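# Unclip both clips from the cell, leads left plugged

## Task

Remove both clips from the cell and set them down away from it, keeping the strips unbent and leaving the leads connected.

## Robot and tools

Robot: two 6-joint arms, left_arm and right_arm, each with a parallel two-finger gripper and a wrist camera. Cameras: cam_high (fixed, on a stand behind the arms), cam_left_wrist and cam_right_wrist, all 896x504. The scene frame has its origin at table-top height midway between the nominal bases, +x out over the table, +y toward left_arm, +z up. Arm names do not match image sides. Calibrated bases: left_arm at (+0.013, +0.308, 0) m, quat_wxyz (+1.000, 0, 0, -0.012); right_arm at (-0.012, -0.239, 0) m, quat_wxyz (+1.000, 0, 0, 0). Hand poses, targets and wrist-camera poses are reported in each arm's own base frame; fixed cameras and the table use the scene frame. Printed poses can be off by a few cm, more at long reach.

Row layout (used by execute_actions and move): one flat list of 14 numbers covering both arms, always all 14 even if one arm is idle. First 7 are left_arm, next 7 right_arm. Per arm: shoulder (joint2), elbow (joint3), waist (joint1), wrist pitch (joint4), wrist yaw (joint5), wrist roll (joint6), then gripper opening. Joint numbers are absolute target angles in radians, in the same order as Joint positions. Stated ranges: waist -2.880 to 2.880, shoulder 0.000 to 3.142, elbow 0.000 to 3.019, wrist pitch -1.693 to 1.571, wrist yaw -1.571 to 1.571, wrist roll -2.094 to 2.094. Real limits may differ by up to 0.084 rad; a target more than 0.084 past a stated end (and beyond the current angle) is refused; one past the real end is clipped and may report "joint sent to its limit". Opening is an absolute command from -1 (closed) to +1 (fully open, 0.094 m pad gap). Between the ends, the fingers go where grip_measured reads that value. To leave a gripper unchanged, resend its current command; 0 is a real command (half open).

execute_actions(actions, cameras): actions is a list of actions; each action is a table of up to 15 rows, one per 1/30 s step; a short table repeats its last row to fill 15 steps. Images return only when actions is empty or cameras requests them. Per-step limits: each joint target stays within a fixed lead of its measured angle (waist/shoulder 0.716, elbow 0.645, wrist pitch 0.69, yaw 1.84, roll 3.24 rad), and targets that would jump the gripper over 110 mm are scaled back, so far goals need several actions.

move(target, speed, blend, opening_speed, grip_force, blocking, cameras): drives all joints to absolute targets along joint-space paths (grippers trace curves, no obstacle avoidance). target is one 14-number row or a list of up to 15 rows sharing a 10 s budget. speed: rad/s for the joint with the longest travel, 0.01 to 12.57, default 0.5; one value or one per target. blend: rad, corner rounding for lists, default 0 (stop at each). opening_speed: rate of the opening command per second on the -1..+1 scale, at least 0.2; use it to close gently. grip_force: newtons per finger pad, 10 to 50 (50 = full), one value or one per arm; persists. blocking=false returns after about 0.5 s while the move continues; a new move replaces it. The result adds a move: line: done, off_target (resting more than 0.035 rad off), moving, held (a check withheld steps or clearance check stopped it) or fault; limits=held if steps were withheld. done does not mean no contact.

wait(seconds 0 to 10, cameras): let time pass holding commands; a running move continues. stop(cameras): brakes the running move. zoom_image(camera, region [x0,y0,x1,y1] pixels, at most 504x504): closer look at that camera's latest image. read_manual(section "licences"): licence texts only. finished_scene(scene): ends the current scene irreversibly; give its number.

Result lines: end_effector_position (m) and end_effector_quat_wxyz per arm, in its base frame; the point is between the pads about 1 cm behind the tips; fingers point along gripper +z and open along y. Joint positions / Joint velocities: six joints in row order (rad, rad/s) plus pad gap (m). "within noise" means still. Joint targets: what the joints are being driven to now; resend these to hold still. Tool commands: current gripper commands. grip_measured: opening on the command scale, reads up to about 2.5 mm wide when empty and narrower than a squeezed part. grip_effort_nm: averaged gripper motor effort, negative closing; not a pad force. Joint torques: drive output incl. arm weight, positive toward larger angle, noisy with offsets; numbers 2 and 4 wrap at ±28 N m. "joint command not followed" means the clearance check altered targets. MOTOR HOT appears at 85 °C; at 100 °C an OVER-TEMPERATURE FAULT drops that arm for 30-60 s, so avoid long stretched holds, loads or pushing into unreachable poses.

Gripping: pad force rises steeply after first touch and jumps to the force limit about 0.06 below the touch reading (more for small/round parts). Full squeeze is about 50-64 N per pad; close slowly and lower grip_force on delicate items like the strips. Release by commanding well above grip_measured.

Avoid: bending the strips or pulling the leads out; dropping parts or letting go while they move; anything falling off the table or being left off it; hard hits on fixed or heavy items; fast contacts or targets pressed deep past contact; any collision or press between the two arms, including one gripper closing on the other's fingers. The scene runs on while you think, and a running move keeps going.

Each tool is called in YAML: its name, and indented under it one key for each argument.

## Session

execute_actions:
  actions: []

zoom_image:
  camera: "cam_high"
  region: [340, 110, 520, 270]

Scene clock: 0.00 s.
left_arm: end_effector_position=(+0.7078, +0.0386, +0.3010) grip_measured=+1.000 grip_effort_nm=n/a end_effector_quat_wxyz=(+0.623, -0.309, +0.677, +0.243) | right_arm: end_effector_position=(+0.4777, -0.2346, +0.2642) grip_measured=+1.000 grip_effort_nm=n/a end_effector_quat_wxyz=(+0.454, +0.283, +0.627, -0.567)
Joint names: [shoulder, elbow, waist, wrist pitch, wrist yaw, wrist roll]
Joint positions: left_arm=[1.789 1.379 -0.144 0.228 -0.936 -0.204 0.094] | right_arm=[1.573 0.807 -0.15 0.906 1.165 -0.6 0.094]
Joint velocities: within noise
Joint torques (N m): no reading
Heat: left arm: hottest shoulder 27 °C; right arm: hottest wrist pitch 26 °C.
Joint targets: left_arm=[1.784 1.409 -0.144 0.234 -0.936 -0.204] | right_arm=[1.567 0.834 -0.150 0.911 1.165 -0.600]
Tool commands: left_gripper/opening=+1.0 right_gripper/opening=+1.0

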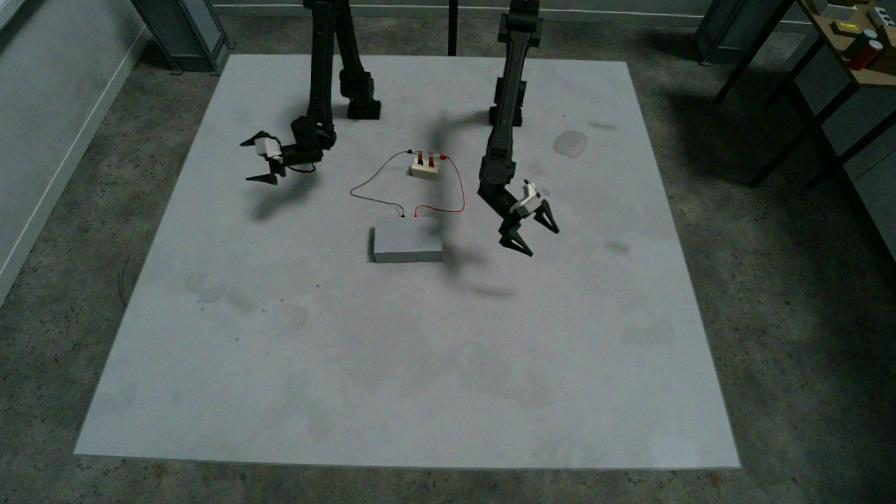

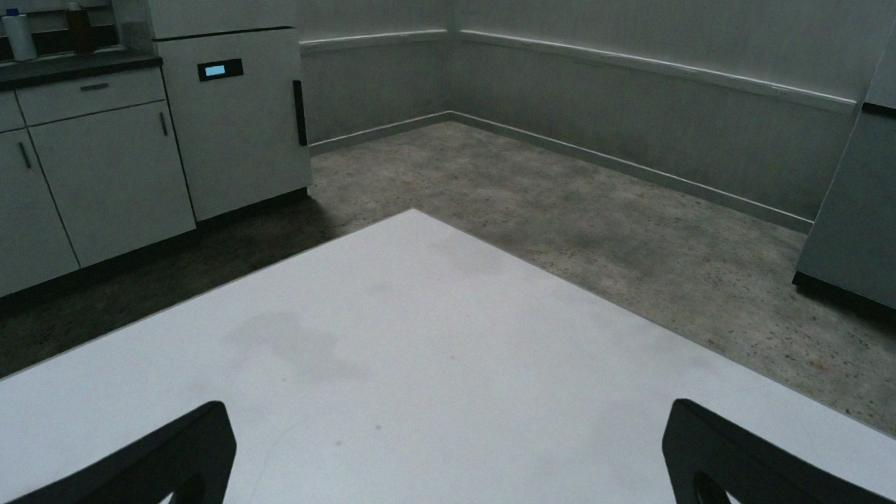

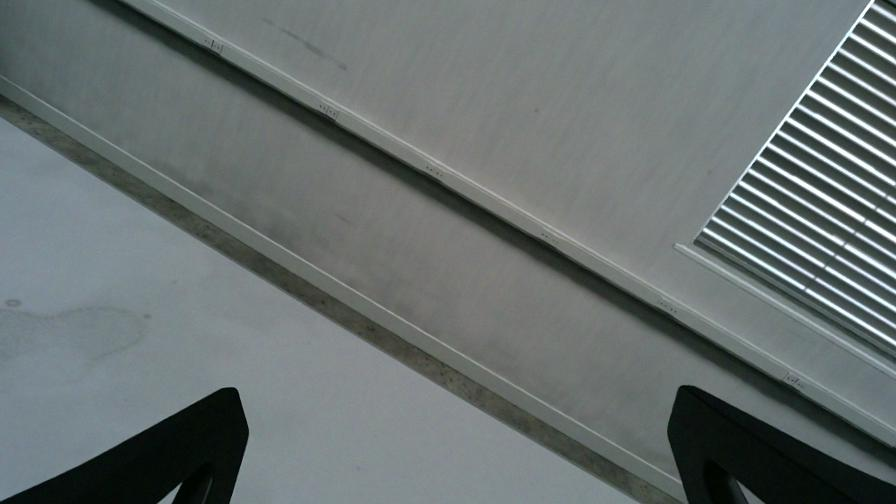

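Scaled by 2.800.

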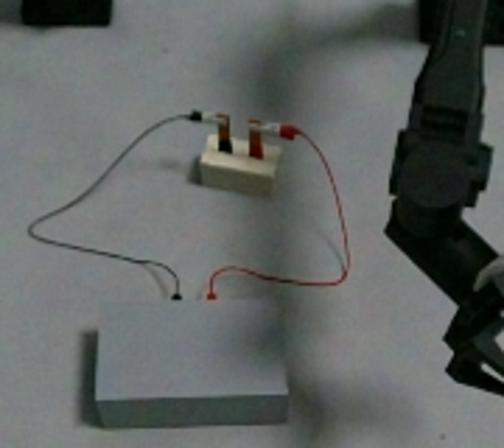

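move:
  target:
    - [1.784,1.409,-0.1,0.234,-0.936,-0.204,1,1.35,1.085,0.2,0.0,0.5,-0.7,1]
    - [1.784,1.409,0.0,0.234,-0.936,-0.204,1,1.258,1.085,0.598,-1.367,0,-0.835,1]
  speed: 0.9
  blend: 0.2
  grip_force: [35,35]
  cameras: ["all"]

Scene clock: 3.60 s.
left_arm: end_effector_position=(+0.6957, +0.1360, +0.3010) grip_measured=+1.000 grip_effort_nm=-0.01 end_effector_quat_wxyz=(+0.604, -0.355, +0.654, +0.285) | right_arm: end_effector_position=(+0.2805, +0.1857, +0.1668) grip_measured=+1.000 grip_effort_nm=0.00 end_effector_quat_wxyz=(-0.023, -0.649, +0.761, +0.002)
Joint names: [shoulder, elbow, waist, wrist pitch, wrist yaw, wrist roll]
Joint positions: left_arm=[1.789 1.379 -0.005 0.228 -0.936 -0.204 0.094] | right_arm=[1.281 1.02 0.587 -1.356 0.002 -0.825 0.094]
Joint torques (N m): left_arm=[-19.02 10.45 0.15 2.36 -0.03 -0.03] | right_arm=[-13.68 15.94 1.2 -0.03 -0.16 -0.06]
Heat: left arm: hottest shoulder 28 °C; right arm: hottest elbow 26 °C.
Joint targets: left_arm=[1.784 1.409 0.000 0.234 -0.936 -0.204] | right_arm=[1.258 1.085 0.598 -1.367 0.000 -0.835]
grip_force (N): 35, 35
move: off_target (right_arm); right_arm: the elbow is farthest, 0.065 rad from its target

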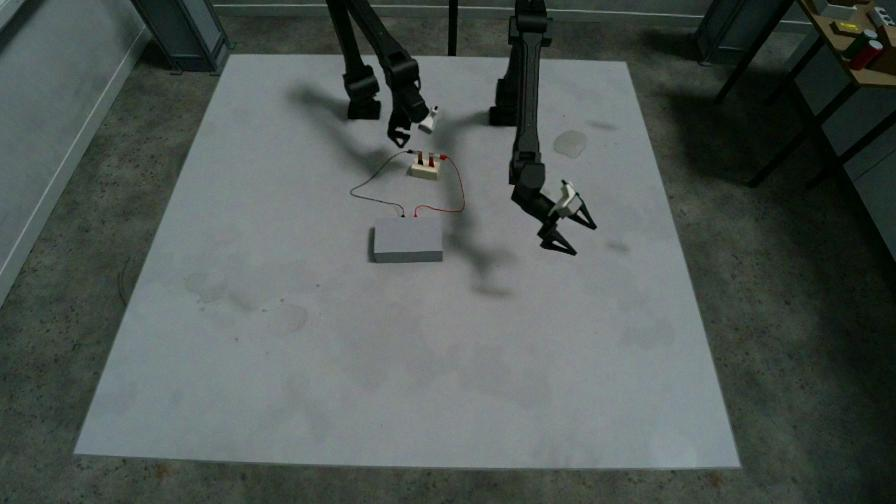

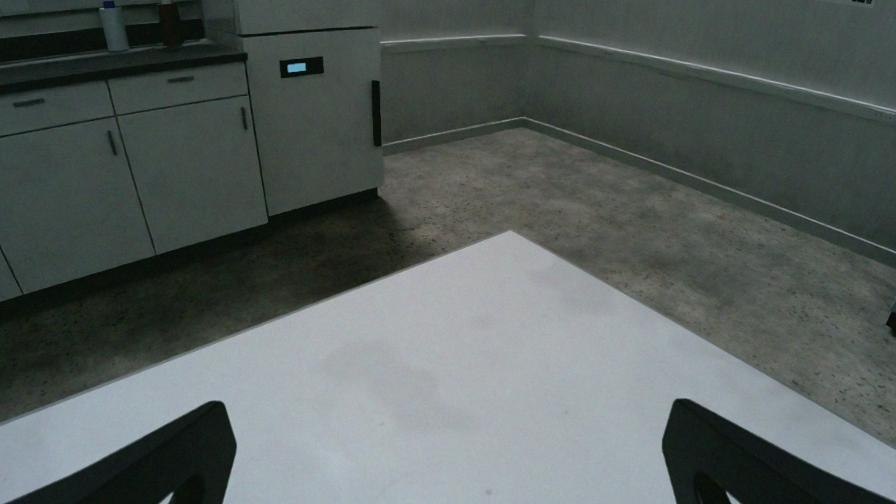

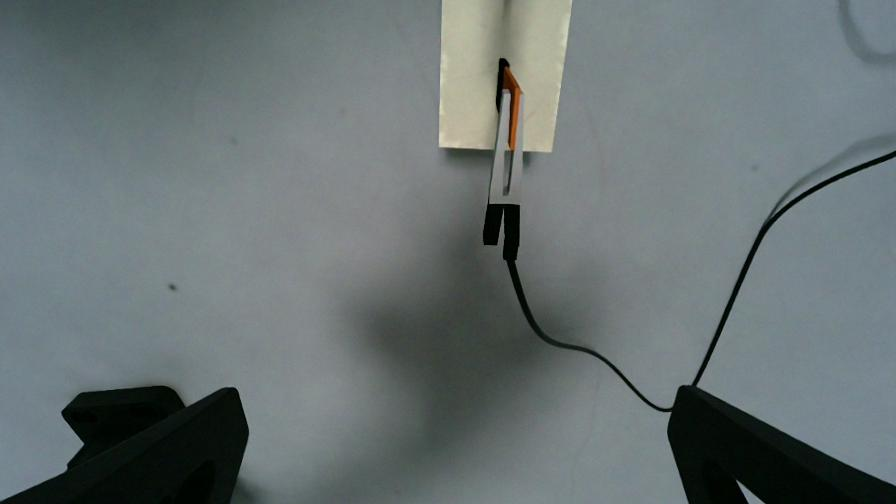

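move:
  target: [1.784,1.409,0.0,0.234,-0.936,-0.204,1,1.337,0.987,0.612,-1.204,0,-0.790,1]
  speed: 0.25
  cameras: ["cam_right_wrist"]

Scene clock: 5.33 s.
left_arm: end_effector_position=(+0.6957, +0.1360, +0.3010) grip_measured=+1.000 grip_effort_nm=-0.01 end_effector_quat_wxyz=(+0.604, -0.355, +0.654, +0.285) | right_arm: end_effector_position=(+0.2974, +0.2016, +0.1387) grip_measured=+1.000 grip_effort_nm=0.00 end_effector_quat_wxyz=(+0.006, -0.643, +0.765, -0.002)
Joint names: [shoulder, elbow, waist, wrist pitch, wrist yaw, wrist roll]
Joint positions: left_arm=[1.789 1.379 -0.005 0.228 -0.936 -0.204 0.094] | right_arm=[1.327 0.986 0.598 -1.217 0.002 -0.8 0.094]
Joint torques (N m): left_arm=[-19.08 10.43 0.15 2.36 -0.03 -0.03] | right_arm=[-11.4 10.32 1.79 0.9 -0.1 0.1]
Heat: left arm: hottest shoulder 28 °C; right arm: hottest elbow 26 °C.
Joint targets: left_arm=[1.784 1.409 0.000 0.234 -0.936 -0.204] | right_arm=[1.337 0.987 0.612 -1.204 0.000 -0.790]
grip_force (N): 35, 35
move: done
Images, in order (width x height): cam_right_wrist 896x504.

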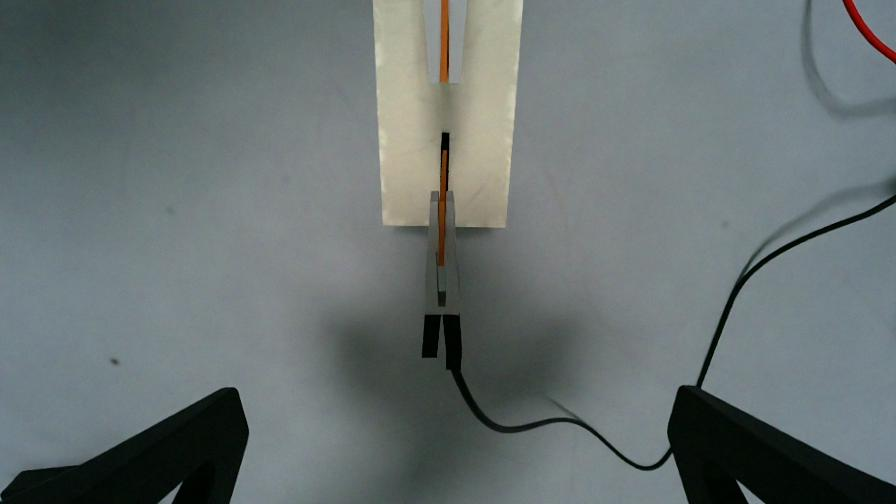

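move:
  target: [1.784,1.409,0.0,0.234,-0.936,-0.204,1,1.364,0.942,0.627,-1.130,0,-0.777,1]
  speed: 0.12
  cameras: ["cam_right_wrist"]

Scene clock: 6.73 s.
left_arm: end_effector_position=(+0.6957, +0.1360, +0.3010) grip_measured=+1.000 grip_effort_nm=-0.01 end_effector_quat_wxyz=(+0.604, -0.355, +0.654, +0.285) | right_arm: end_effector_position=(+0.2960, +0.2072, +0.1166) grip_measured=+1.000 grip_effort_nm=0.00 end_effector_quat_wxyz=(+0.011, -0.644, +0.765, -0.002)
Joint names: [shoulder, elbow, waist, wrist pitch, wrist yaw, wrist roll]
Joint positions: left_arm=[1.789 1.379 -0.005 0.228 -0.936 -0.204 0.094] | right_arm=[1.349 0.944 0.613 -1.144 0.002 -0.787 0.094]
Joint torques (N m): left_arm=[-19.02 10.44 0.15 2.39 -0.03 -0.03] | right_arm=[-11.63 9.72 1.73 1.16 -0.17 0.09]
Heat: left arm: hottest shoulder 28 °C; right arm: hottest elbow 26 °C.
Joint targets: left_arm=[1.784 1.409 0.000 0.234 -0.936 -0.204] | right_arm=[1.364 0.942 0.627 -1.130 0.000 -0.777]
grip_force (N): 35, 35
move: done
Images, in order (width x height): cam_right_wrist 896x504.

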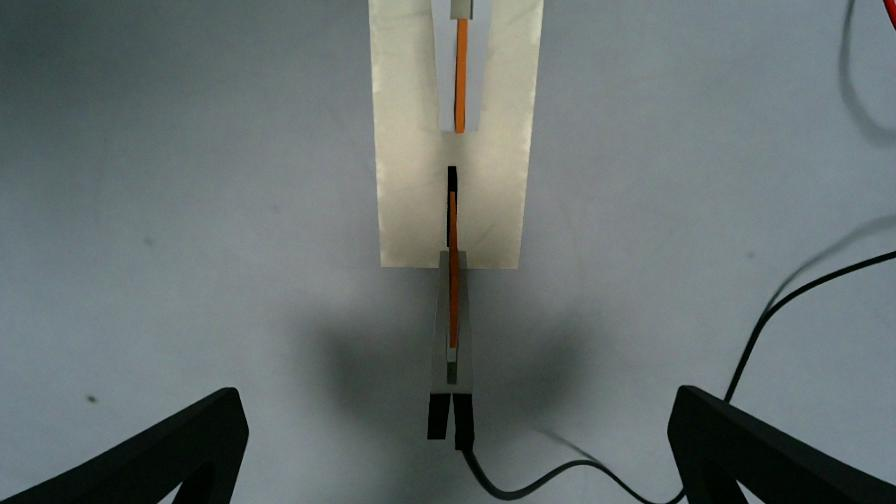

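move:
  target: [1.784,1.409,0.0,0.234,-0.936,-0.204,1,1.365,0.936,0.633,-1.122,0,-0.772,-0.5]
  speed: 0.1
  opening_speed: 0.8
  cameras: ["cam_right_wrist"]

Scene clock: 10.60 s.
left_arm: end_effector_position=(+0.6957, +0.1360, +0.3010) grip_measured=+1.000 grip_effort_nm=-0.01 end_effector_quat_wxyz=(+0.604, -0.355, +0.654, +0.285) | right_arm: end_effector_position=(+0.2944, +0.2085, +0.1145) grip_measured=-0.498 grip_effort_nm=-0.12 end_effector_quat_wxyz=(+0.012, -0.644, +0.765, -0.002)
Joint names: [shoulder, elbow, waist, wrist pitch, wrist yaw, wrist roll]
Joint positions: left_arm=[1.789 1.379 -0.005 0.228 -0.936 -0.204 0.094] | right_arm=[1.349 0.938 0.619 -1.136 0.002 -0.781 0.024]
Joint torques (N m): left_arm=[-19.02 10.48 0.21 2.35 -0.03 -0.03] | right_arm=[-11.05 9.65 1.61 1.22 -0.17 0.12]
Heat: left arm: hottest shoulder 29 °C; right arm: hottest elbow 26 °C.
Joint targets: left_arm=[1.784 1.409 0.000 0.234 -0.936 -0.204] | right_arm=[1.365 0.936 0.633 -1.122 0.000 -0.772]
grip_force (N): 35, 35
move: done
Images, in order (width x height): cam_right_wrist 896x504.

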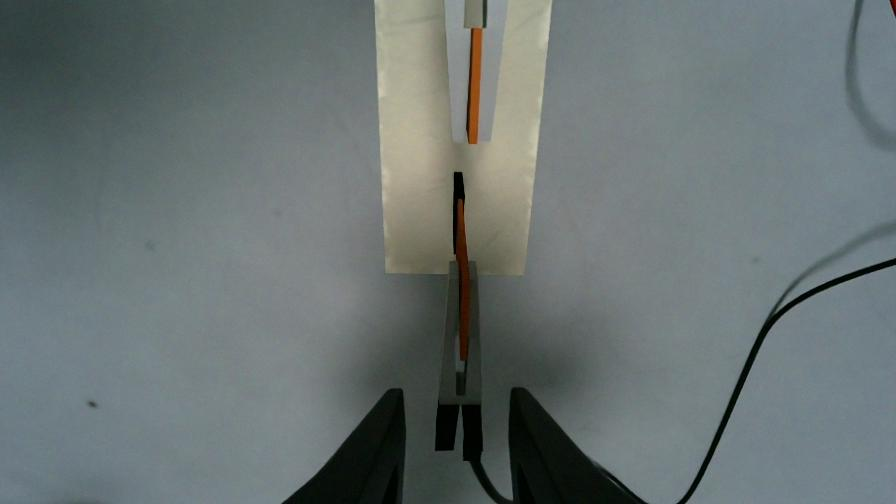

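move:
  target: [1.784,1.409,0.0,0.234,-0.936,-0.204,1,1.365,0.936,0.633,-1.122,0,-0.772,-0.86]
  opening_speed: 0.3
  cameras: ["cam_right_wrist"]

zoom_image:
  camera: "cam_right_wrist"
  region: [380, 200, 540, 504]

Scene clock: 12.23 s.
left_arm: end_effector_position=(+0.6957, +0.1360, +0.3010) grip_measured=+1.000 grip_effort_nm=-0.01 end_effector_quat_wxyz=(+0.604, -0.355, +0.654, +0.285) | right_arm: end_effector_position=(+0.2944, +0.2085, +0.1145) grip_measured=-0.844 grip_effort_nm=-0.72 end_effector_quat_wxyz=(+0.012, -0.644, +0.765, -0.002)
Joint names: [shoulder, elbow, waist, wrist pitch, wrist yaw, wrist roll]
Joint positions: left_arm=[1.789 1.379 -0.005 0.228 -0.936 -0.204 0.094] | right_arm=[1.349 0.938 0.619 -1.136 0.002 -0.781 0.007]
Joint torques (N m): left_arm=[-19.08 10.47 0.15 2.36 -0.03 -0.03] | right_arm=[-11.52 9.66 2.26 1.17 -0.18 0.13]
Heat: left arm: hottest shoulder 29 °C; right arm: hottest elbow 26 °C.
Joint targets: left_arm=[1.784 1.409 0.000 0.234 -0.936 -0.204] | right_arm=[1.365 0.936 0.633 -1.122 0.000 -0.772]
grip_force (N): 35, 35
move: done
Images, in order (width x height): cam_right_wrist 896x504.

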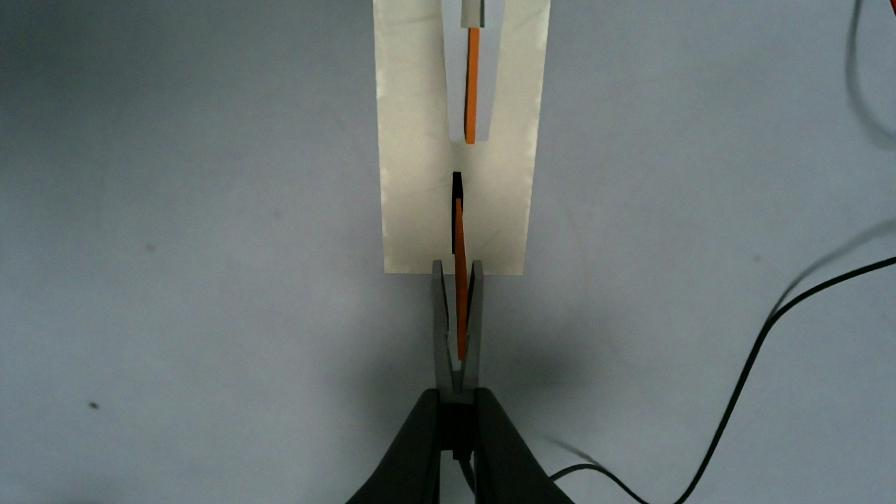

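Scaled by 1.658.

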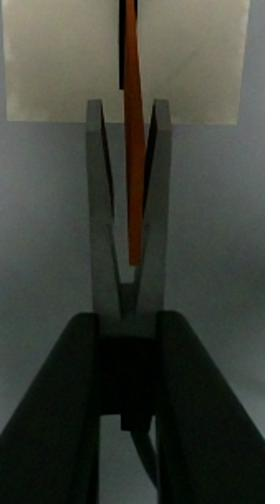

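move:
  target:
    - [1.784,1.409,0.0,0.234,-0.936,-0.204,1,1.334,0.938,0.608,-1.140,0,-0.786,-0.86]
    - [1.784,1.409,0.0,0.234,-0.936,-0.204,1,1.313,0.9254,0.5904,-1.1477,0,-0.805,-0.86]
  speed: 0.06
  cameras: ["cam_right_wrist"]

zoom_image:
  camera: "cam_right_wrist"
  region: [380, 200, 540, 504]

Scene clock: 14.20 s.
left_arm: end_effector_position=(+0.6957, +0.1360, +0.3010) grip_measured=+1.000 grip_effort_nm=0.00 end_effector_quat_wxyz=(+0.604, -0.355, +0.654, +0.285) | right_arm: end_effector_position=(+0.2940, +0.2019, +0.1140) grip_measured=-0.846 grip_effort_nm=-0.75 end_effector_quat_wxyz=(+0.011, -0.644, +0.765, -0.002)
Joint names: [shoulder, elbow, waist, wrist pitch, wrist yaw, wrist roll]
Joint positions: left_arm=[1.789 1.379 -0.005 0.228 -0.936 -0.204 0.094] | right_arm=[1.339 0.927 0.604 -1.136 0.002 -0.795 0.007]
Joint torques (N m): left_arm=[-19.02 10.47 0.15 2.36 -0.03 -0.03] | right_arm=[-15.03 9.68 -0.91 -0.05 -0.14 -0.07]
Heat: left arm: hottest shoulder 29 °C; right arm: hottest elbow 26 °C.
Joint targets: left_arm=[1.784 1.409 0.000 0.234 -0.936 -0.204] | right_arm=[1.313 0.925 0.591 -1.148 0.000 -0.805]
grip_force (N): 35, 35
move: done
Images, in order (width x height): cam_right_wrist 896x504.

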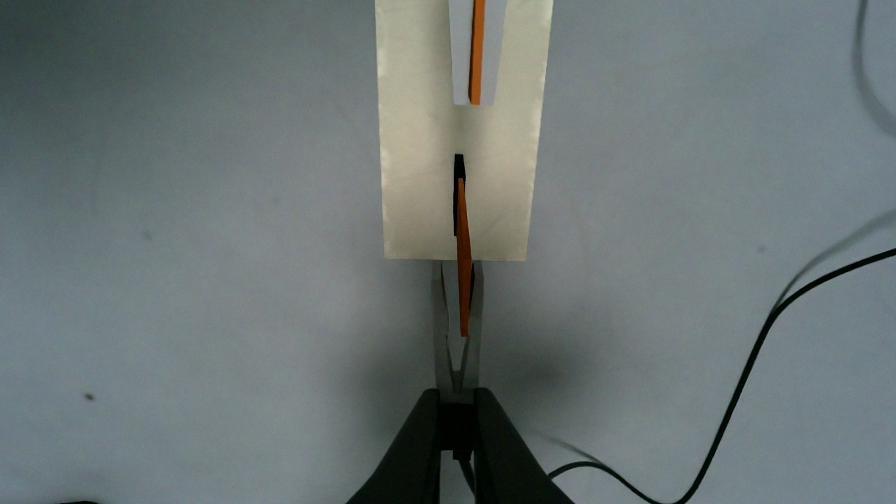

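Scaled by 1.658.

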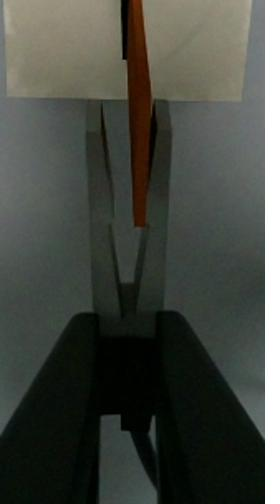

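move:
  target:
    - [1.784,1.409,0.0,0.234,-0.936,-0.204,1,1.301,0.914,0.572,-1.1490,0,-0.824,-0.86]
  speed: 0.06
  cameras: ["cam_right_wrist"]

zoom_image:
  camera: "cam_right_wrist"
  region: [380, 200, 540, 504]

Scene clock: 15.30 s.
left_arm: end_effector_position=(+0.6957, +0.1360, +0.3010) grip_measured=+1.000 grip_effort_nm=-0.01 end_effector_quat_wxyz=(+0.604, -0.355, +0.654, +0.285) | right_arm: end_effector_position=(+0.2937, +0.1941, +0.1140) grip_measured=-0.846 grip_effort_nm=-0.75 end_effector_quat_wxyz=(+0.011, -0.644, +0.765, -0.002)
Joint names: [shoulder, elbow, waist, wrist pitch, wrist yaw, wrist roll]
Joint positions: left_arm=[1.789 1.379 -0.005 0.228 -0.936 -0.204 0.094] | right_arm=[1.327 0.916 0.586 -1.138 0.002 -0.814 0.007]
Joint torques (N m): left_arm=[-19.02 10.44 0.15 2.36 -0.03 -0.03] | right_arm=[-14.74 9.37 -0.56 0.16 -0.14 -0.08]
Heat: left arm: hottest elbow 30 °C; right arm: hottest elbow 26 °C.
Joint targets: left_arm=[1.784 1.409 0.000 0.234 -0.936 -0.204] | right_arm=[1.301 0.914 0.572 -1.149 0.000 -0.824]
grip_force (N): 35, 35
move: done
Images, in order (width x height): cam_right_wrist 896x504.

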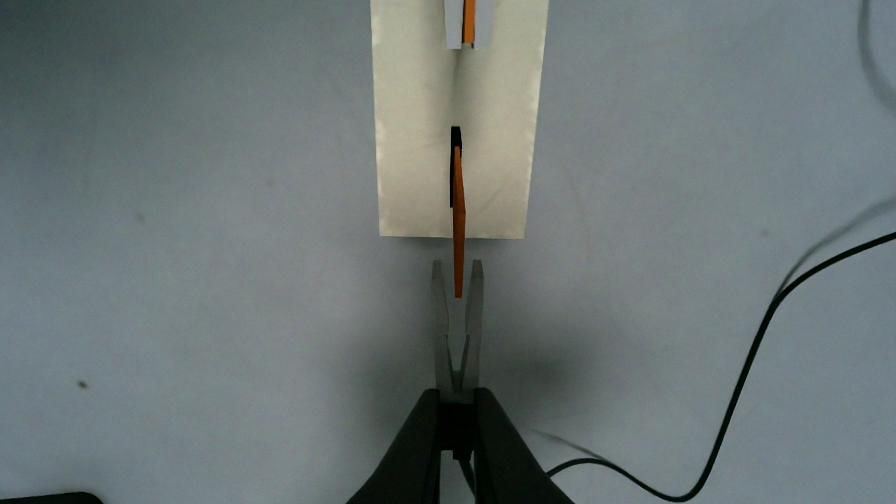

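Scaled by 1.658.

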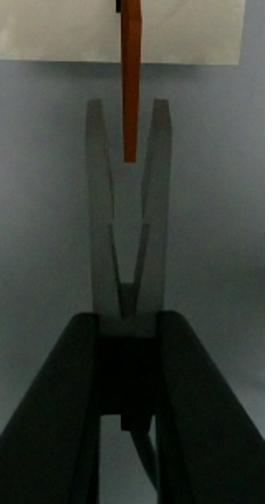

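move:
  target:
    - [1.784,1.409,0.0,0.234,-0.936,-0.204,1,1.288,0.902,0.551,-1.1495,0,-0.844,-0.86]
    - [1.72,1.35,-0.03,-0.1,-0.8,-0.0,1,1.2445,0.8627,0.508,-1.1535,0,-0.887,-0.86]
    - [1.62,1.28,-0.1,-0.6,-0.4,0.2,1,1.177,0.8061,0.4076,-1.1643,0,-0.987,-0.86]
    - [1.5,1.18,-0.2,-1.1,0,0.6,1,1.139,0.7762,0.3368,-1.1723,0,-1.058,-0.86]
    - [1.39,1.12,-0.35,-1.316,0,0.992,1,1.3055,0.6435,0.3368,-0.885,0,-1.058,-0.86]
  speed: [0.08,0.5,0.6,0.5,0.2]
  blend: [0.003,0.01,0.02,0.02,0]
  cameras: ["all"]

Scene clock: 21.10 s.
left_arm: end_effector_position=(+0.3648, -0.1307, +0.1594) grip_measured=+1.000 grip_effort_nm=-0.01 end_effector_quat_wxyz=(-0.010, +0.615, +0.789, -0.002) | right_arm: end_effector_position=(+0.2767, +0.1005, +0.0356) grip_measured=-0.846 grip_effort_nm=-0.75 end_effector_quat_wxyz=(+0.012, -0.644, +0.765, -0.005)
Joint names: [shoulder, elbow, waist, wrist pitch, wrist yaw, wrist roll]
Joint positions: left_arm=[1.405 1.118 -0.344 -1.305 -0.002 0.98 0.094] | right_arm=[1.291 0.646 0.351 -0.898 0.002 -1.049 0.007]
Joint torques (N m): left_arm=[-12.28 7.69 -0.79 -0.08 0.21 0.1] | right_arm=[-8.88 8.29 -1.26 0.99 -0.16 -0.06]
Heat: left arm: hottest elbow 30 °C; right arm: hottest elbow 27 °C.
Joint targets: left_arm=[1.390 1.120 -0.350 -1.316 0.000 0.992] | right_arm=[1.305 0.644 0.337 -0.885 0.000 -1.058]
grip_force (N): 35, 35
move: done

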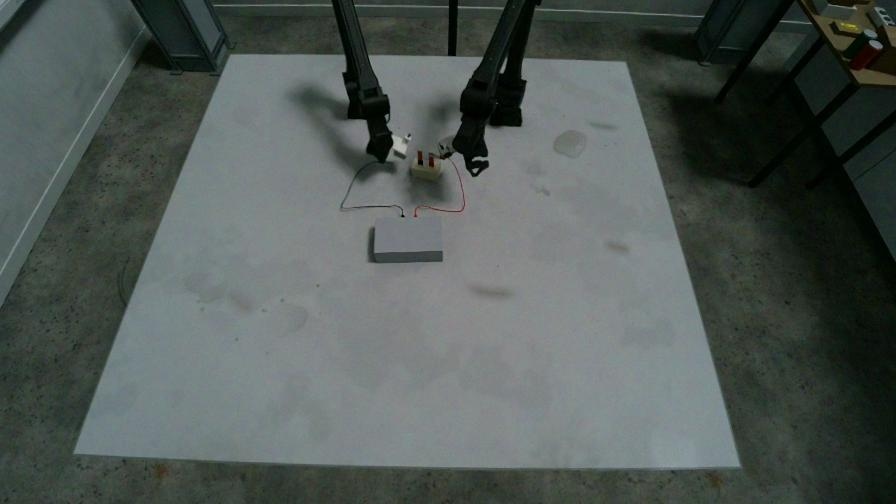

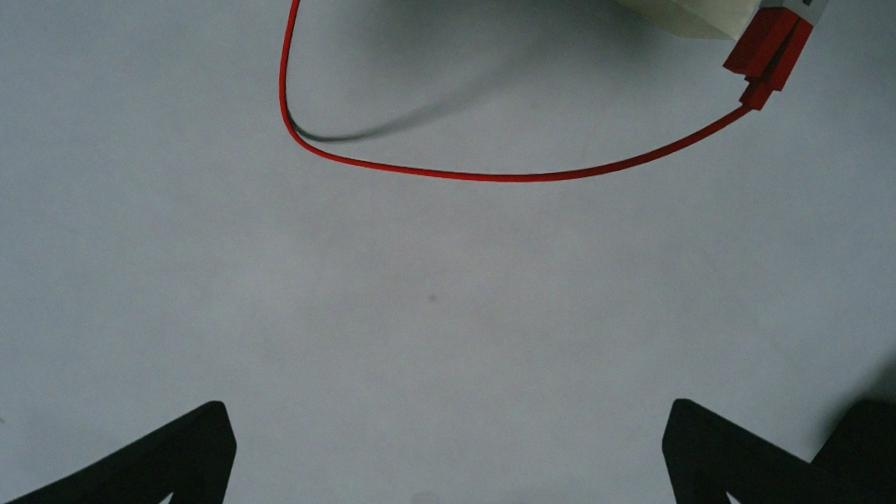

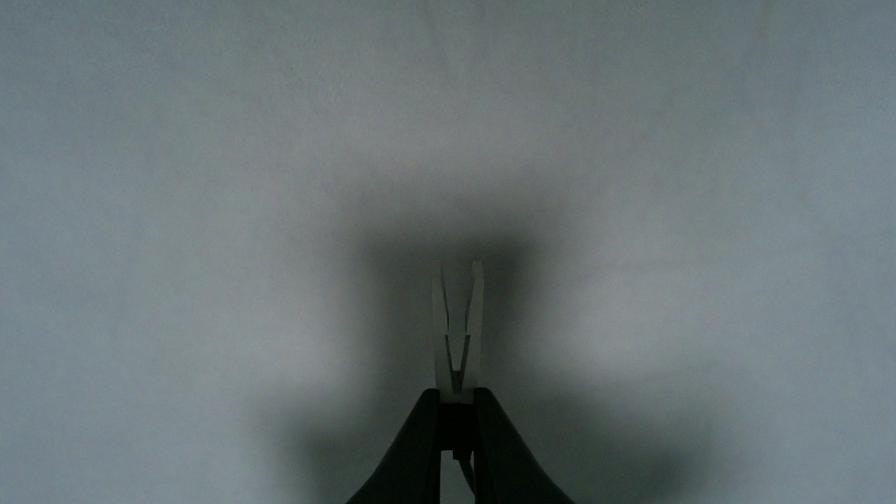

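move:
  target:
    - [1.39,1.120,-0.35,-1.316,0,0.992,1,1.348,0.618,0.337,-0.8175,0,-1.058,-0.86]
    - [1.39,1.120,-0.35,-1.316,0,0.992,1,1.353,0.6145,0.337,-0.808,0,-1.058,-0.86]
  speed: [0.07,0.04]
  cameras: ["cam_right_wrist"]

Scene clock: 23.03 s.
left_arm: end_effector_position=(+0.3648, -0.1307, +0.1594) grip_measured=+1.000 grip_effort_nm=-0.01 end_effector_quat_wxyz=(-0.010, +0.615, +0.788, -0.002) | right_arm: end_effector_position=(+0.2774, +0.1007, +0.0171) grip_measured=-0.846 grip_effort_nm=-0.75 end_effector_quat_wxyz=(+0.014, -0.644, +0.765, -0.006)
Joint names: [shoulder, elbow, waist, wrist pitch, wrist yaw, wrist roll]
Joint positions: left_arm=[1.405 1.118 -0.344 -1.305 -0.002 0.981 0.094] | right_arm=[1.333 0.621 0.351 -0.829 0.002 -1.049 0.007]
Joint torques (N m): left_arm=[-12.28 7.69 -0.85 -0.08 0.21 0.1] | right_arm=[-9 7.62 -0.73 1.26 -0.13 -0.08]
Heat: left arm: hottest elbow 30 °C; right arm: hottest elbow 27 °C.
Joint targets: left_arm=[1.390 1.120 -0.350 -1.316 0.000 0.992] | right_arm=[1.353 0.614 0.337 -0.808 0.000 -1.058]
grip_force (N): 35, 35
move: done
Images, in order (width x height): cam_right_wrist 896x504.

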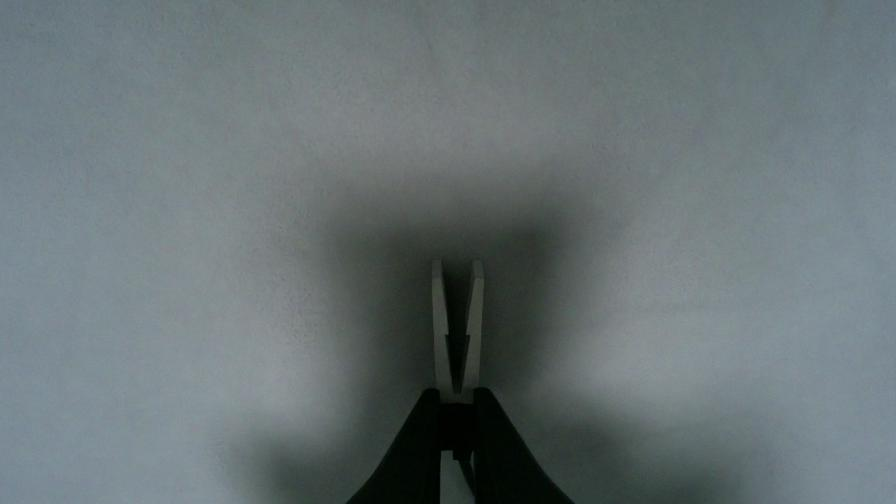

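move:
  target:
    - [1.39,1.120,-0.35,-1.316,0,0.992,1,1.362,0.610,0.337,-0.796,0,-1.058,-0.86]
  speed: [0.04]

Scene clock: 23.80 s.
left_arm: end_effector_position=(+0.3648, -0.1307, +0.1594) grip_measured=+1.000 grip_effort_nm=-0.01 end_effector_quat_wxyz=(-0.010, +0.615, +0.788, -0.002) | right_arm: end_effector_position=(+0.2773, +0.1007, +0.0168) grip_measured=-0.846 grip_effort_nm=-0.75 end_effector_quat_wxyz=(+0.014, -0.644, +0.765, -0.006)
Joint names: [shoulder, elbow, waist, wrist pitch, wrist yaw, wrist roll]
Joint positions: left_arm=[1.405 1.118 -0.344 -1.305 -0.002 0.981 0.094] | right_arm=[1.333 0.62 0.351 -0.827 0.002 -1.049 0.007]
Joint torques (N m): left_arm=[-12.28 7.68 -0.85 -0.08 0.21 0.09] | right_arm=[-8.59 7.47 -0.67 1.58 -0.14 -0.1]
Heat: left arm: hottest elbow 30 °C; right arm: hottest elbow 27 °C.
Joint targets: left_arm=[1.390 1.120 -0.350 -1.316 0.000 0.992] | right_arm=[1.362 0.610 0.337 -0.796 0.000 -1.058]
grip_force (N): 35, 35
move: done

move:
  target:
    - [1.39,1.120,-0.35,-1.316,0,0.992,1,1.347,0.618,0.339,-0.815,0,-1.058,-0.86]
    - [1.39,1.120,-0.35,-1.316,0,0.992,1,1.347,0.618,0.339,-0.815,0,-1.058,-0.2]
  speed: [0.06,0.04]
  opening_speed: 0.5
  cameras: ["cam_right_wrist","cam_left_wrist"]

Scene clock: 26.27 s.
left_arm: end_effector_position=(+0.3648, -0.1307, +0.1594) grip_measured=+1.000 grip_effort_nm=-0.01 end_effector_quat_wxyz=(-0.010, +0.615, +0.788, -0.002) | right_arm: end_effector_position=(+0.2770, +0.1006, +0.0162) grip_measured=-0.203 grip_effort_nm=0.12 end_effector_quat_wxyz=(+0.014, -0.644, +0.765, -0.006)
Joint names: [shoulder, elbow, waist, wrist pitch, wrist yaw, wrist roll]
Joint positions: left_arm=[1.405 1.118 -0.344 -1.305 -0.002 0.981 0.094] | right_arm=[1.333 0.618 0.351 -0.825 0.002 -1.049 0.037]
Joint torques (N m): left_arm=[-12.22 7.68 -0.85 -0.08 0.21 0.1] | right_arm=[-9.23 8.17 -0.38 0.83 -0.17 -0.09]
Heat: left arm: hottest elbow 30 °C; right arm: hottest elbow 27 °C.
Joint targets: left_arm=[1.390 1.120 -0.350 -1.316 0.000 0.992] | right_arm=[1.347 0.618 0.339 -0.815 0.000 -1.058]
grip_force (N): 35, 35
move: done
Images, in order (width x height): cam_left_wrist 896x504, cam_right_wrist 896x504.

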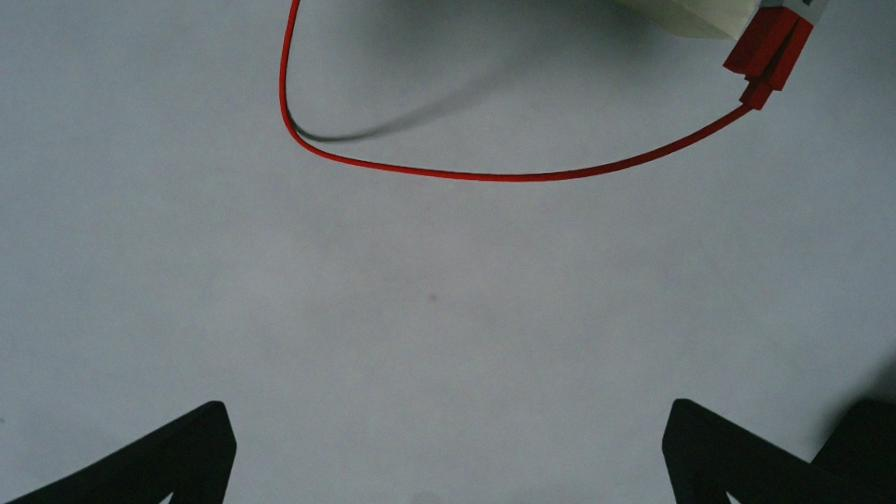

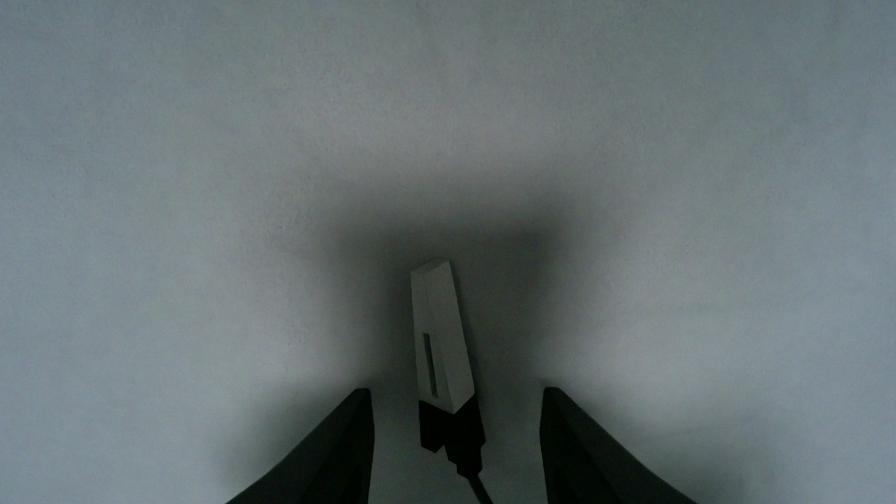

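move:
  target:
    - [1.36,1.150,-0.35,-1.36,0,0.992,1,1.278,0.6435,0.339,-0.911,0,-1.058,-0.2]
    - [1.325,1.175,-0.37,-1.405,0,1.0,1,1.139,0.776,0.337,-1.172,0,-1.058,-0.2]
    - [1.325,1.175,-0.37,-1.405,0,1.0,1,1.139,0.776,-0.25,-1.172,0,-0.9,-0.2]
    - [1.325,1.175,-0.631,-1.405,0,1.10,1,1.139,0.776,-0.5,-1.172,0,-0.8,-0.2]
  speed: [0.1,0.4,0.6,0.5]
  blend: [0.01,0.03,0.1,0]
  cameras: ["all"]

Scene clock: 30.40 s.
left_arm: end_effector_position=(+0.2945, -0.2149, +0.1855) grip_measured=+1.000 grip_effort_nm=-0.01 end_effector_quat_wxyz=(-0.019, +0.757, +0.653, -0.004) | right_arm: end_effector_position=(+0.2398, -0.1281, +0.0961) grip_measured=-0.202 grip_effort_nm=0.12 end_effector_quat_wxyz=(-0.009, -0.160, +0.987, +0.007)
Joint names: [shoulder, elbow, waist, wrist pitch, wrist yaw, wrist roll]
Joint positions: left_arm=[1.339 1.124 -0.629 -1.394 -0.001 1.089 0.094] | right_arm=[1.155 0.722 -0.488 -1.16 0.001 -0.81 0.037]
Joint torques (N m): left_arm=[-11.22 11.32 -0.26 -0.12 0.17 0.09] | right_arm=[-10.4 14.45 -0.67 -0.01 -0.08 0.11]
Heat: left arm: hottest elbow 30 °C; right arm: hottest elbow 28 °C.
Joint targets: left_arm=[1.325 1.175 -0.631 -1.405 0.000 1.100] | right_arm=[1.139 0.776 -0.500 -1.172 0.000 -0.800]
grip_force (N): 35, 35
move: off_target (left_arm, right_arm); left_arm: the elbow is farthest, 0.051 rad from its target; right_arm: the elbow is farthest, 0.054 rad from its target

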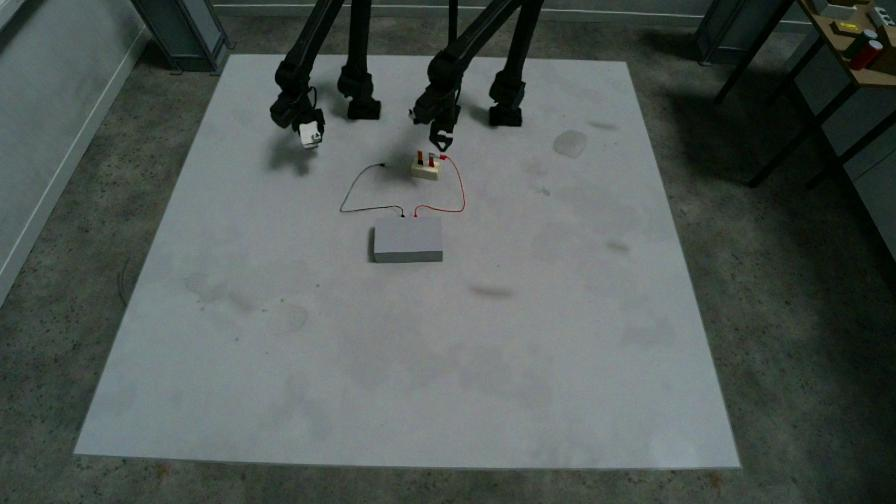

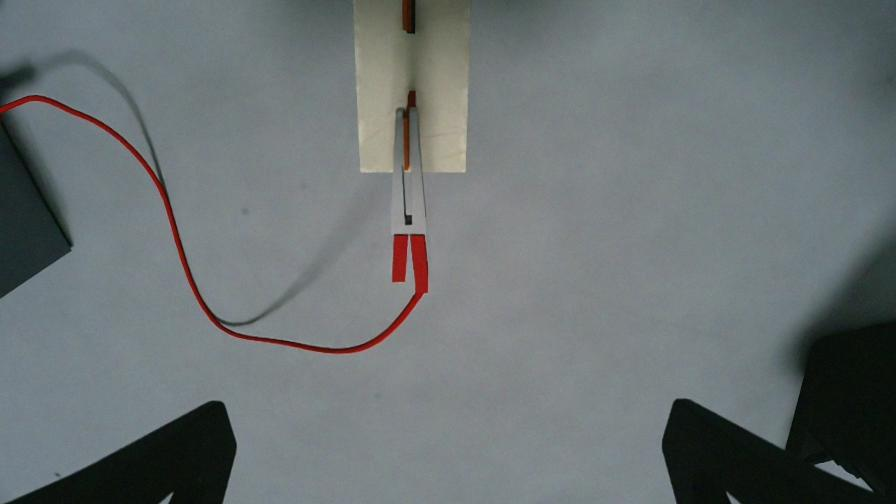

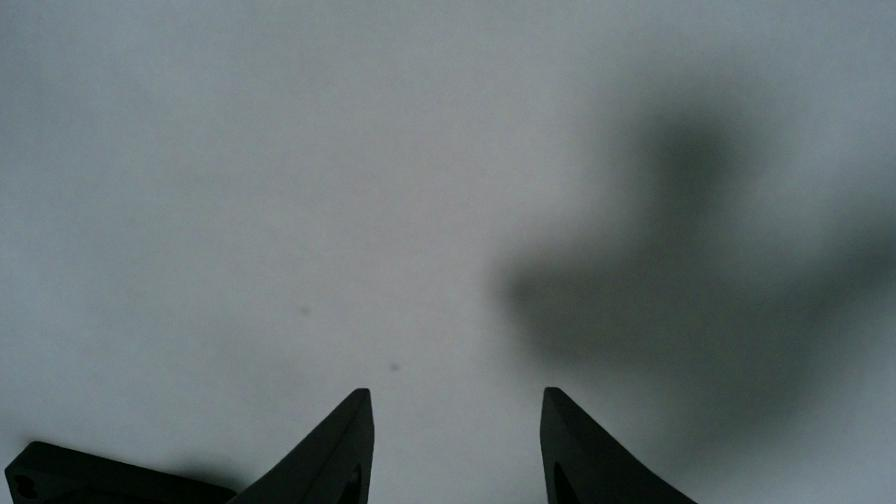

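move:
  target: [1.390,1.030,-0.609,-1.207,0,1.127,1,1.139,0.74,-0.5,-1.172,0,-0.8,-0.2]
  speed: 0.2
  cameras: ["cam_left_wrist"]

Scene clock: 33.27 s.
left_arm: end_effector_position=(+0.3056, -0.2169, +0.1342) grip_measured=+1.000 grip_effort_nm=-0.01 end_effector_quat_wxyz=(-0.002, +0.762, +0.648, +0.000) | right_arm: end_effector_position=(+0.2398, -0.1281, +0.0961) grip_measured=-0.202 grip_effort_nm=0.12 end_effector_quat_wxyz=(-0.009, -0.160, +0.987, +0.007)
Joint names: [shoulder, elbow, waist, wrist pitch, wrist yaw, wrist roll]
Joint positions: left_arm=[1.383 1.027 -0.616 -1.22 -0.001 1.116 0.094] | right_arm=[1.155 0.722 -0.488 -1.16 0.001 -0.81 0.037]
Joint torques (N m): left_arm=[-9.58 7.61 0.32 0.99 0.17 0.1] | right_arm=[-10.11 11.28 -0.67 -0.13 -0.09 0.15]
Heat: left arm: hottest elbow 30 °C; right arm: hottest elbow 28 °C.
Joint targets: left_arm=[1.390 1.030 -0.609 -1.207 0.000 1.127] | right_arm=[1.139 0.740 -0.500 -1.172 0.000 -0.800]
grip_force (N): 35, 35
move: done
Images, in order (width x height): cam_left_wrist 896x504.

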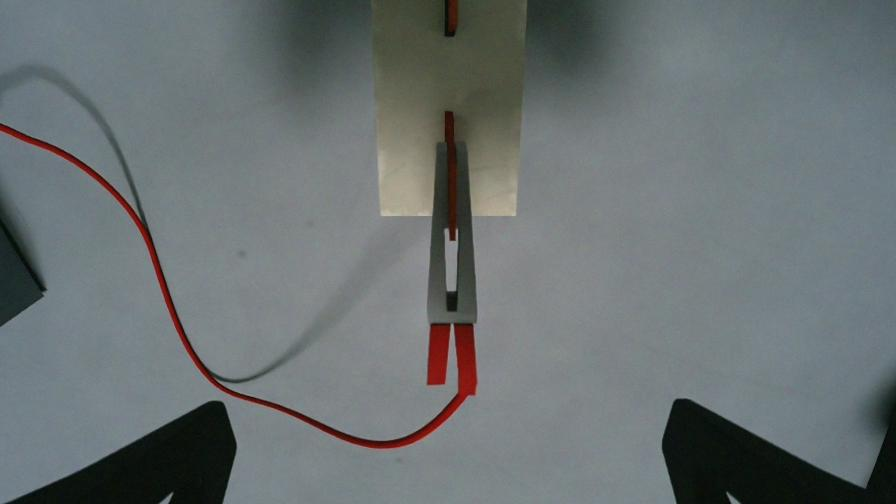

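move:
  target: [1.413,0.988,-0.6114,-1.145,0,1.125,-0.4,1.139,0.74,-0.5,-1.172,0,-0.8,-0.2]
  speed: 0.12
  opening_speed: 0.6
  cameras: ["cam_left_wrist"]

Scene clock: 37.07 s.
left_arm: end_effector_position=(+0.3047, -0.2163, +0.1117) grip_measured=-0.397 grip_effort_nm=-0.14 end_effector_quat_wxyz=(-0.003, +0.762, +0.648, +0.000) | right_arm: end_effector_position=(+0.2398, -0.1281, +0.0961) grip_measured=-0.202 grip_effort_nm=0.12 end_effector_quat_wxyz=(-0.009, -0.160, +0.987, +0.007)
Joint names: [shoulder, elbow, waist, wrist pitch, wrist yaw, wrist roll]
Joint positions: left_arm=[1.405 0.986 -0.616 -1.158 -0.001 1.116 0.028] | right_arm=[1.155 0.722 -0.488 -1.16 0.001 -0.81 0.037]
Joint torques (N m): left_arm=[-9.7 7.41 0.15 1.01 0.17 0.07] | right_arm=[-10.23 11.41 -0.85 -0.08 -0.05 0.1]
Heat: left arm: hottest elbow 30 °C; right arm: hottest elbow 29 °C.
Joint targets: left_arm=[1.413 0.988 -0.611 -1.145 0.000 1.125] | right_arm=[1.139 0.740 -0.500 -1.172 0.000 -0.800]
grip_force (N): 35, 35
move: done
Images, in order (width x height): cam_left_wrist 896x504.

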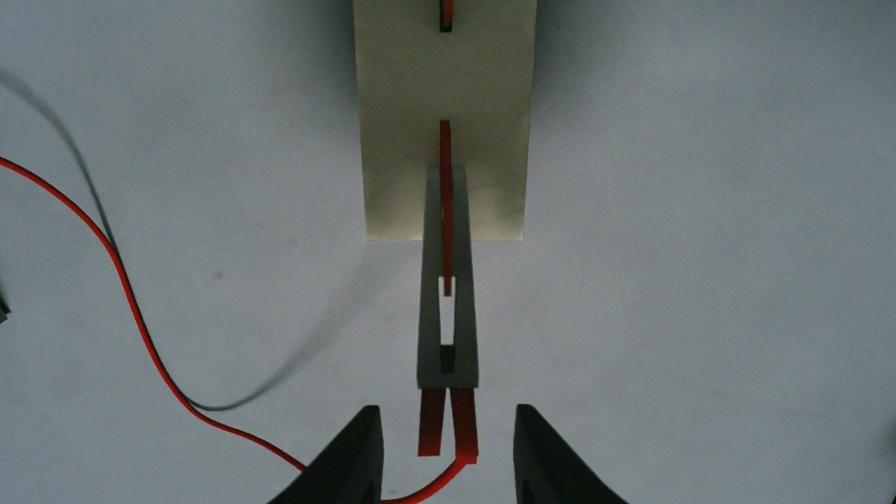

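move:
  target: [1.413,0.988,-0.6114,-1.145,0,1.125,-0.76,1.139,0.74,-0.5,-1.172,0,-0.8,-0.2]
  opening_speed: 0.4
  cameras: ["cam_left_wrist"]

zoom_image:
  camera: "cam_left_wrist"
  region: [370, 100, 530, 504]

Scene clock: 38.53 s.
left_arm: end_effector_position=(+0.3047, -0.2163, +0.1117) grip_measured=-0.754 grip_effort_nm=-0.31 end_effector_quat_wxyz=(-0.003, +0.762, +0.648, +0.000) | right_arm: end_effector_position=(+0.2398, -0.1281, +0.0961) grip_measured=-0.202 grip_effort_nm=0.12 end_effector_quat_wxyz=(-0.009, -0.160, +0.987, +0.007)
Joint names: [shoulder, elbow, waist, wrist pitch, wrist yaw, wrist roll]
Joint positions: left_arm=[1.405 0.986 -0.616 -1.158 -0.001 1.116 0.012] | right_arm=[1.155 0.722 -0.488 -1.16 0.001 -0.81 0.037]
Joint torques (N m): left_arm=[-9.64 7.41 0.15 1.02 0.17 0.07] | right_arm=[-10.75 11.26 -0.09 0.02 -0.11 0.14]
Heat: left arm: hottest elbow 30 °C; right arm: hottest elbow 29 °C.
Joint targets: left_arm=[1.413 0.988 -0.611 -1.145 0.000 1.125] | right_arm=[1.139 0.740 -0.500 -1.172 0.000 -0.800]
grip_force (N): 35, 35
move: done
Images, in order (width x height): cam_left_wrist 896x504.

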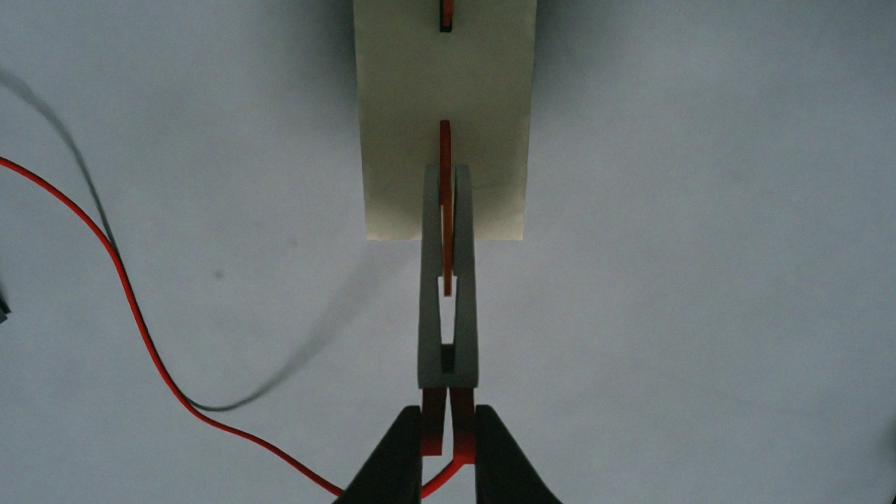

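Scaled by 1.248.

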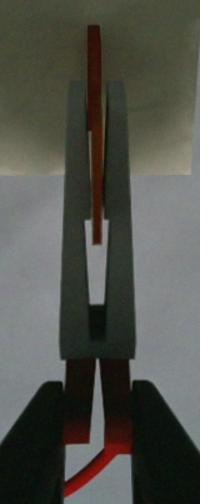

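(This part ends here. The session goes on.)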